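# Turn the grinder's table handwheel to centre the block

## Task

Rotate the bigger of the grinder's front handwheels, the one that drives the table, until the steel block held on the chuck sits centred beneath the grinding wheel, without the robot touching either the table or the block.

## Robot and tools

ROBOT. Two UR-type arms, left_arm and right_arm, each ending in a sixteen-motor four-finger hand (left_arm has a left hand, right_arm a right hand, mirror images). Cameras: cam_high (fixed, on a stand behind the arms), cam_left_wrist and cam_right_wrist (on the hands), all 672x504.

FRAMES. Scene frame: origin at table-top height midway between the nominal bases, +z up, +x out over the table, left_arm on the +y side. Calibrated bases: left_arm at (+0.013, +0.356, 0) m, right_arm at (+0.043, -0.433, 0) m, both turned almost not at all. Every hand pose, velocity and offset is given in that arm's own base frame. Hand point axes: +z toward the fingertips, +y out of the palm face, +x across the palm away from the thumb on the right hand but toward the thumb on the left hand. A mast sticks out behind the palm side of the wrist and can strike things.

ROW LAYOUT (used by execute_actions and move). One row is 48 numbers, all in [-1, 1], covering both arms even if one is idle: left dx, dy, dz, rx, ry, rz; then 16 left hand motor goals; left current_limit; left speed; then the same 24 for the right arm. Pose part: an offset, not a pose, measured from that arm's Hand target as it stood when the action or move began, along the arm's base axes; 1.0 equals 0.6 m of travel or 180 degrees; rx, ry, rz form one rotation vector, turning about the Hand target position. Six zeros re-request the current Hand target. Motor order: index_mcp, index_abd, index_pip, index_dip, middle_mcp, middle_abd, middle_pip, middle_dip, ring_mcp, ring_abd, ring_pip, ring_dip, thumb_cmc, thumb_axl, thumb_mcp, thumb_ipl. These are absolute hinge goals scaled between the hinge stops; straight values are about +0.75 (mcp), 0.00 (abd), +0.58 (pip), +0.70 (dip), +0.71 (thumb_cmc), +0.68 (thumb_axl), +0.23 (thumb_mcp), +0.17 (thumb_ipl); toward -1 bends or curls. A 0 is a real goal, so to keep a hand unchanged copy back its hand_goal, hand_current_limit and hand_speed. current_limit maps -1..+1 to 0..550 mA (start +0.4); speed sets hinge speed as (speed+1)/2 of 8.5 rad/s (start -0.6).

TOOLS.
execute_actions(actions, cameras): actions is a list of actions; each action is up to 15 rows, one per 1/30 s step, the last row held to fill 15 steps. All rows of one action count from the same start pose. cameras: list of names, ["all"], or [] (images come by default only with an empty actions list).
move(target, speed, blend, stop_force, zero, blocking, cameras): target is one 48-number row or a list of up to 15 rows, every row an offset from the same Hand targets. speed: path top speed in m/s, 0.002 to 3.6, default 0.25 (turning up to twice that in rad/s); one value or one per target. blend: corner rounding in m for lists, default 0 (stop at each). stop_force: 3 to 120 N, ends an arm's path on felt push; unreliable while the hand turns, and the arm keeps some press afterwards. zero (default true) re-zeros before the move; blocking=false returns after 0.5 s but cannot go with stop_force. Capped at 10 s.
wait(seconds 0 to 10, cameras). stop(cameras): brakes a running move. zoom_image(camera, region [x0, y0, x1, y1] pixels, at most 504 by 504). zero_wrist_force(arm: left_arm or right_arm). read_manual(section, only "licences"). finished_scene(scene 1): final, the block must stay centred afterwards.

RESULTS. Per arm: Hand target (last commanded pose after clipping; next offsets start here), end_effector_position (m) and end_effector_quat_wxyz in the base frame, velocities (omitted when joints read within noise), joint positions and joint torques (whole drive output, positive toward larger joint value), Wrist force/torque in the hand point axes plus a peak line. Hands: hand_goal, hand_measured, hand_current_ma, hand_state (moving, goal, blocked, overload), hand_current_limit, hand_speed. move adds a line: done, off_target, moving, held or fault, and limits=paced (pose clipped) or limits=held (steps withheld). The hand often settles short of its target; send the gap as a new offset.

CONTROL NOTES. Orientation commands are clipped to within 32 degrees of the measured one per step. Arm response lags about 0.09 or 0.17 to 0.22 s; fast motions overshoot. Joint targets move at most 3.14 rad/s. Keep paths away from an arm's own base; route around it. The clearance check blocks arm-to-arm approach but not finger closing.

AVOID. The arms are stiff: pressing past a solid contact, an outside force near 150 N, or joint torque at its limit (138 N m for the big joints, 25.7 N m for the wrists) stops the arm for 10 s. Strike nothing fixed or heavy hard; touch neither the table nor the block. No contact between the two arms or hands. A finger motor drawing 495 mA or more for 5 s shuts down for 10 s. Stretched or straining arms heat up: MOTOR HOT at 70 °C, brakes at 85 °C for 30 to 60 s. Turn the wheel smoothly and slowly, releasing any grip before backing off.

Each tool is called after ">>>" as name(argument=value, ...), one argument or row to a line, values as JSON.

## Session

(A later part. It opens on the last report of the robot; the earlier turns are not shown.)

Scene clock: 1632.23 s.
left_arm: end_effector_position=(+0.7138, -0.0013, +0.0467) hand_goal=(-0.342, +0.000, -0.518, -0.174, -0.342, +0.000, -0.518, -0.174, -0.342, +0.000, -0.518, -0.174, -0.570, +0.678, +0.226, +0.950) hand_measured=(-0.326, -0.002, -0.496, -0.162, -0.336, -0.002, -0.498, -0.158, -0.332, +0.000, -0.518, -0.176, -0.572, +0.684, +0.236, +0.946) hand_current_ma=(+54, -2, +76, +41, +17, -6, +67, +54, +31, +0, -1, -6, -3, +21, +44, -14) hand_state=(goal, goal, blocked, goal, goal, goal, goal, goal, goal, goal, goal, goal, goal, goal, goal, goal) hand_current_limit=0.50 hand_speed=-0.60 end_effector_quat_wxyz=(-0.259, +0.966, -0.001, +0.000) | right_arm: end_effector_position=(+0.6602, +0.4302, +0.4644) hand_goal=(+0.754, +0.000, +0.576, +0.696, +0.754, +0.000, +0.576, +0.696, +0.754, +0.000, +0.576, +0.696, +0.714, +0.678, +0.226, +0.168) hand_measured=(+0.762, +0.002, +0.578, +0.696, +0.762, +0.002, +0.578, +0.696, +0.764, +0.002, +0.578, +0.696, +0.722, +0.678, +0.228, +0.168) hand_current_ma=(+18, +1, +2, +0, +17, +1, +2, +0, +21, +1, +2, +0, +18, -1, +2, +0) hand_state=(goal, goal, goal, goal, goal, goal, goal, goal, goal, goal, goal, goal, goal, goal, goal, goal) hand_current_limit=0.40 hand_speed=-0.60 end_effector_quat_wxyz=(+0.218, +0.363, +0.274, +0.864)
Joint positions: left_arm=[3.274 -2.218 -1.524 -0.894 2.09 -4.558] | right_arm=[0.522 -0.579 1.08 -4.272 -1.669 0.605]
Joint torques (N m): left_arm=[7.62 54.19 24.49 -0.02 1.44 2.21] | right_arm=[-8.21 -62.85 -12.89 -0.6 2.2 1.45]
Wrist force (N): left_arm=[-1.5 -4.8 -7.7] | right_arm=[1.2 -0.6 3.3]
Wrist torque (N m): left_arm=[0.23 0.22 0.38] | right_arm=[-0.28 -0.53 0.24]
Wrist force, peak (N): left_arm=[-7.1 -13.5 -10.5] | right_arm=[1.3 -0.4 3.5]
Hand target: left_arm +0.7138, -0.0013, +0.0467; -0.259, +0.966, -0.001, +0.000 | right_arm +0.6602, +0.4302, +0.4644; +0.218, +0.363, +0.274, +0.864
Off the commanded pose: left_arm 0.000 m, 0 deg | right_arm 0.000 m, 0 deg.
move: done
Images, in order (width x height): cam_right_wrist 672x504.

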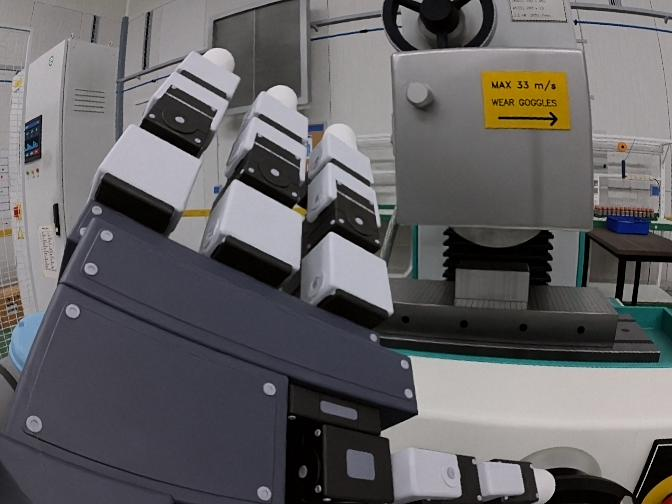

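>>> move(
  target=[0,0,0,0,0,0,0.137,0,-0.299,0.116,0.137,0,-0.299,0.116,0.137,0,-0.299,0.116,-0.571,0.678,0.226,0.95,0.4,-0.75,0,0,0,0,0,0,0.754,0,0.576,0.696,0.754,0,0.576,0.696,0.754,0,0.576,0.696,0.714,0.678,0.226,0.168,0.4,-0.6],
  speed=0.03,
)

>>> move(
  target=[
    [0,0.0037,0.0137,0,0,0,0.137,0,-0.299,0.116,0.137,0,-0.299,0.116,0.137,0,-0.299,0.116,-0.571,0.678,0.226,0.95,0.4,-0.75,0,0,0,0,0,0,0.754,0,0.576,0.696,0.754,0,0.576,0.696,0.754,0,0.576,0.696,0.714,0.678,0.226,0.168,0.4,-0.6],
    [0,0.0387,0.0337,0,0,0,0.137,0,-0.299,0.116,0.137,0,-0.299,0.116,0.137,0,-0.299,0.116,-0.571,0.678,0.226,0.95,0.4,-0.75,0,0,0,0,0,0,0.754,0,0.576,0.696,0.754,0,0.576,0.696,0.754,0,0.576,0.696,0.714,0.678,0.226,0.168,0.4,-0.6],
  ],
  speed=0.03,
  cameras=["cam_left_wrist","cam_right_wrist"],
)

>>> zoom_image(
  camera="cam_right_wrist",
  region=[435, 215, 555, 310],
)

Scene clock: 1672.60 s.
left_arm: end_effector_position=(+0.7138, -0.0013, +0.0467) hand_goal=(+0.138, +0.000, -0.298, +0.116, +0.138, +0.000, -0.298, +0.116, +0.138, +0.000, -0.298, +0.116, -0.570, +0.678, +0.226, +0.950) hand_measured=(+0.138, -0.002, -0.298, +0.114, +0.138, -0.002, -0.298, +0.114, +0.138, +0.000, -0.298, +0.114, -0.572, +0.680, +0.224, +0.946) hand_current_ma=(+2, -2, +0, -6, +1, -6, +0, -7, +2, +0, +0, -6, -3, +7, -5, -13) hand_state=(goal, goal, goal, goal, goal, goal, goal, goal, goal, goal, goal, goal, goal, goal, goal, goal) hand_current_limit=0.40 hand_speed=-0.75 end_effector_quat_wxyz=(-0.259, +0.966, -0.001, +0.000) | right_arm: end_effector_position=(+0.6602, +0.4302, +0.4644) hand_goal=(+0.754, +0.000, +0.576, +0.696, +0.754, +0.000, +0.576, +0.696, +0.754, +0.000, +0.576, +0.696, +0.714, +0.678, +0.226, +0.168) hand_measured=(+0.762, +0.002, +0.578, +0.696, +0.762, +0.002, +0.578, +0.696, +0.764, +0.002, +0.578, +0.696, +0.722, +0.678, +0.228, +0.168) hand_current_ma=(+18, +1, +2, +0, +17, +1, +2, +0, +21, +1, +2, +0, +18, -1, +2, +0) hand_state=(goal, goal, goal, goal, goal, goal, goal, goal, goal, goal, goal, goal, goal, goal, goal, goal) hand_current_limit=0.40 hand_speed=-0.60 end_effector_quat_wxyz=(+0.218, +0.363, +0.274, +0.864)
Joint positions: left_arm=[3.274 -2.218 -1.524 -0.894 2.09 -4.558] | right_arm=[0.522 -0.579 1.08 -4.272 -1.669 0.605]
Joint torques (N m): left_arm=[-4.55 54.07 24.16 1.92 1 2.22] | right_arm=[-6.86 -62.52 -12.81 -1.49 2.26 1.44]
Wrist force (N): left_arm=[-0.3 -4.8 -1.6] | right_arm=[1.3 -0.4 3.2]
Wrist torque (N m): left_arm=[-0.10 0.06 0.26] | right_arm=[-0.25 -0.53 0.25]
Wrist force, peak (N): left_arm=[-1.7 -5.0 -7.8] | right_arm=[1.3 -0.5 3.5]
Hand target: left_arm +0.7138, -0.0013, +0.0467; -0.259, +0.966, -0.001, +0.000 | right_arm +0.6602, +0.4302, +0.4644; +0.218, +0.363, +0.274, +0.864
Off the commanded pose: left_arm 0.000 m, 0 deg | right_arm 0.000 m, 0 deg.
move: done

Scene clock: 1674.27 s.
left_arm: end_effector_position=(+0.7138, +0.0221, +0.0670) hand_goal=(+0.138, +0.000, -0.298, +0.116, +0.138, +0.000, -0.298, +0.116, +0.138, +0.000, -0.298, +0.116, -0.570, +0.678, +0.226, +0.950) hand_measured=(+0.138, -0.002, -0.298, +0.114, +0.138, -0.002, -0.298, +0.114, +0.138, +0.000, -0.298, +0.114, -0.572, +0.680, +0.224, +0.946) hand_current_ma=(+2, -2, +0, -6, +2, -6, +0, -7, +2, +0, +0, -6, -3, +7, -5, -13) hand_state=(goal, goal, goal, goal, goal, goal, goal, goal, goal, goal, goal, goal, goal, goal, goal, goal) hand_current_limit=0.40 hand_speed=-0.75 end_effector_quat_wxyz=(-0.259, +0.966, -0.001, +0.000) | right_arm: end_effector_position=(+0.6602, +0.4302, +0.4644) hand_goal=(+0.754, +0.000, +0.576, +0.696, +0.754, +0.000, +0.576, +0.696, +0.754, +0.000, +0.576, +0.696, +0.714, +0.678, +0.226, +0.168) hand_measured=(+0.762, +0.002, +0.578, +0.696, +0.762, +0.002, +0.578, +0.696, +0.764, +0.002, +0.578, +0.696, +0.722, +0.678, +0.228, +0.168) hand_current_ma=(+18, +1, +2, +0, +17, +1, +2, +0, +21, +1, +2, +0, +18, -1, +2, +0) hand_state=(goal, goal, goal, goal, goal, goal, goal, goal, goal, goal, goal, goal, goal, goal, goal, goal) hand_current_limit=0.40 hand_speed=-0.60 end_effector_quat_wxyz=(+0.218, +0.363, +0.274, +0.864)
Joint positions: left_arm=[3.308 -2.192 -1.513 -0.911 2.087 -4.519] | right_arm=[0.522 -0.579 1.08 -4.272 -1.669 0.605]
Joint torques (N m): left_arm=[-6.2 46.61 24.26 1.6 -0.8 -2.22] | right_arm=[-7.72 -62.15 -12.53 -1.56 2.28 1.37]
Wrist force (N): left_arm=[-0.7 1.5 -0.1] | right_arm=[1.2 -0.5 3.2]
Wrist torque (N m): left_arm=[0.28 0.11 -0.01] | right_arm=[-0.27 -0.51 0.24]
Wrist force, peak (N): left_arm=[-0.5 -4.9 -1.3] | right_arm=[1.2 -0.5 3.5]
Hand target: left_arm +0.7138, +0.0219, +0.0669; -0.259, +0.966, -0.001, +0.000 | right_arm +0.6602, +0.4302, +0.4644; +0.218, +0.363, +0.274, +0.864
Off the commanded pose: left_arm 0.000 m, 0 deg | right_arm 0.000 m, 0 deg.
move: done
Images, in order (width x height): cam_left_wrist 672x504, cam_right_wrist 672x504.

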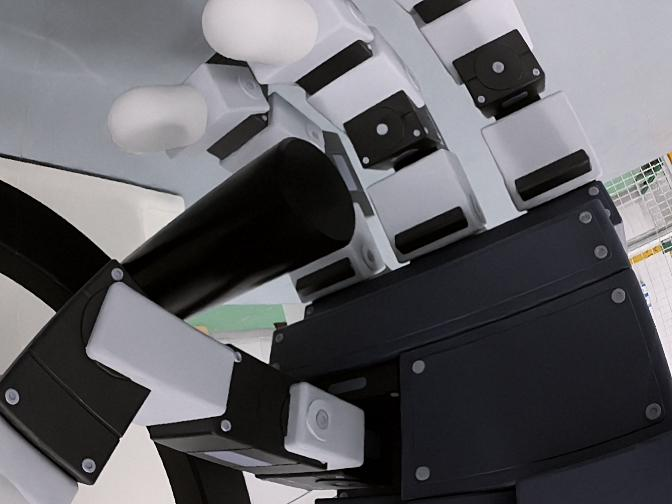

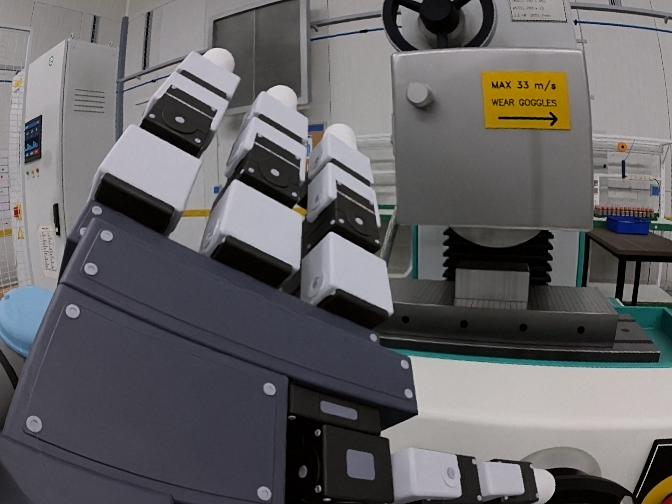

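Scaled by 4.200 from the camera's 672x504 image, which has a finer 960x720 frame.

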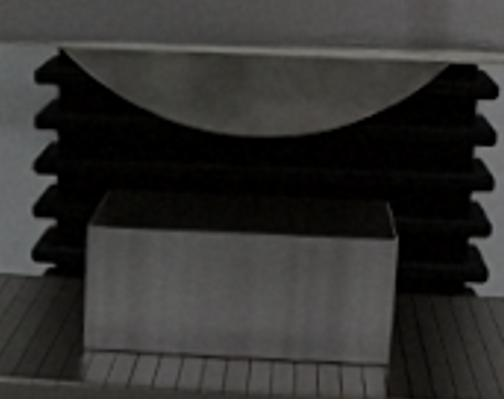

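>>> move(
  target=[
    [0,0.1,0.06,0,0,0,0.137,0,-0.299,0.116,0.137,0,-0.299,0.116,0.137,0,-0.299,0.116,-0.571,0.678,0.226,0.95,0.4,-0.75,0,0,0,0,0,0,0.754,0,0.576,0.696,0.754,0,0.576,0.696,0.754,0,0.576,0.696,0.714,0.678,0.226,0.168,0.4,-0.6],
    [-0.25,0.1,0.15,0,0,0,0.137,0,-0.299,0.116,0.137,0,-0.299,0.116,0.137,0,-0.299,0.116,-0.571,0.678,0.226,0.95,0.4,-0.75,0,0,0,0,0,0,0.754,0,0.576,0.696,0.754,0,0.576,0.696,0.754,0,0.576,0.696,0.714,0.678,0.226,0.168,0.4,-0.6],
  ],
  speed=[0.06,0.2],
  cameras=["all"],
)

>>> zoom_image(
  camera="cam_right_wrist",
  region=[435, 215, 555, 310],
)

Scene clock: 1693.43 s.
left_arm: end_effector_position=(+0.5639, +0.0820, +0.1569) hand_goal=(+0.138, +0.000, -0.298, +0.116, +0.138, +0.000, -0.298, +0.116, +0.138, +0.000, -0.298, +0.116, -0.570, +0.678, +0.226, +0.950) hand_measured=(+0.140, -0.002, -0.298, +0.114, +0.138, -0.002, -0.298, +0.114, +0.140, +0.000, -0.298, +0.114, -0.572, +0.680, +0.224, +0.946) hand_current_ma=(+3, -2, +0, -6, +2, -6, +0, -7, +3, +0, +0, -6, -3, +6, -6, -13) hand_state=(goal, goal, goal, goal, goal, goal, goal, goal, goal, goal, goal, goal, goal, goal, goal, goal) hand_current_limit=0.40 hand_speed=-0.75 end_effector_quat_wxyz=(-0.259, +0.966, -0.001, +0.000) | right_arm: end_effector_position=(+0.6602, +0.4302, +0.4644) hand_goal=(+0.754, +0.000, +0.576, +0.696, +0.754, +0.000, +0.576, +0.696, +0.754, +0.000, +0.576, +0.696, +0.714, +0.678, +0.226, +0.168) hand_measured=(+0.762, +0.002, +0.578, +0.696, +0.762, +0.002, +0.578, +0.696, +0.764, +0.002, +0.578, +0.696, +0.722, +0.678, +0.228, +0.168) hand_current_ma=(+18, +1, +2, +0, +17, +1, +2, +0, +21, +1, +2, +0, +18, -1, +2, +0) hand_state=(goal, goal, goal, goal, goal, goal, goal, goal, goal, goal, goal, goal, goal, goal, goal, goal) hand_current_limit=0.40 hand_speed=-0.60 end_effector_quat_wxyz=(+0.218, +0.363, +0.274, +0.864)
Joint positions: left_arm=[3.465 -1.783 -1.888 -0.859 2.065 -4.341] | right_arm=[0.522 -0.579 1.08 -4.272 -1.669 0.605]
Joint torques (N m): left_arm=[-6.16 39.89 14.79 0.85 1.46 -3.07] | right_arm=[-6.47 -62.1 -12.89 -1.52 2.33 1.48]
Wrist force (N): left_arm=[-0.4 1.3 -0.2] | right_arm=[1.0 -0.6 3.1]
Wrist torque (N m): left_arm=[0.25 0.08 0.07] | right_arm=[-0.27 -0.49 0.23]
Wrist force, peak (N): left_arm=[-2.3 1.0 -0.9] | right_arm=[1.3 -0.7 3.5]
Hand target: left_arm +0.5638, +0.0819, +0.1569; -0.259, +0.966, -0.001, +0.000 | right_arm +0.6602, +0.4302, +0.4644; +0.218, +0.363, +0.274, +0.864
Off the commanded pose: left_arm 0.000 m, 0 deg | right_arm 0.000 m, 0 deg.
move: done

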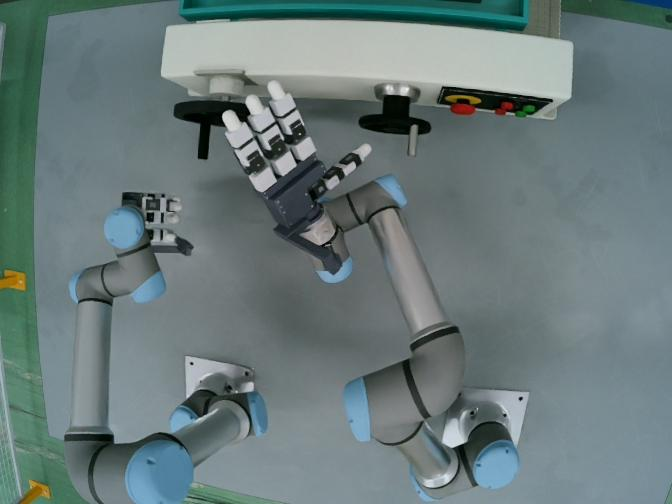

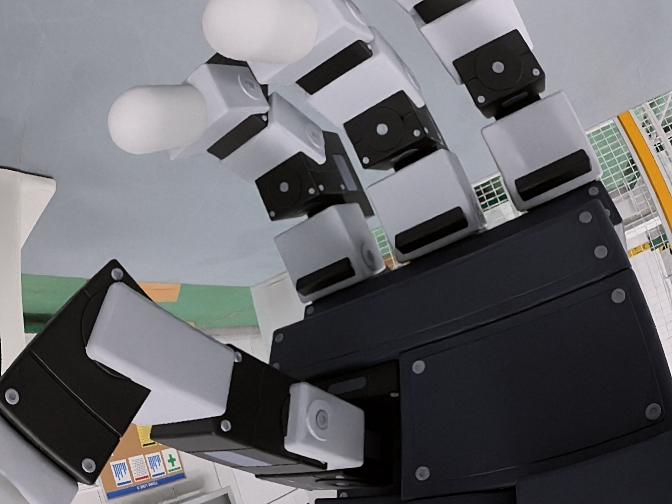

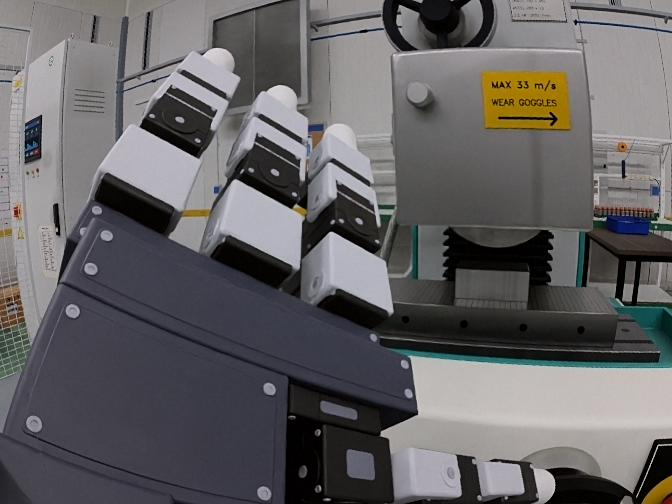

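Scaled by 4.200 from the camera's 672x504 image, which has a finer 960x720 frame.

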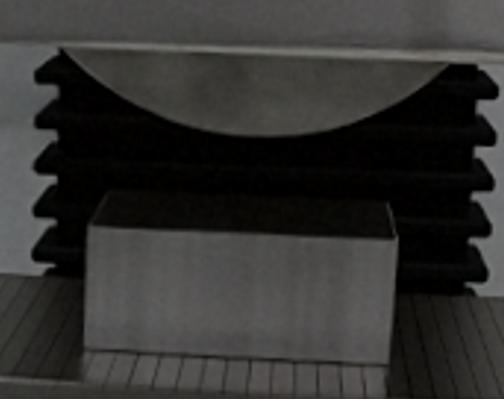

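>>> finished_scene(
)

The scene is finished: the task was done.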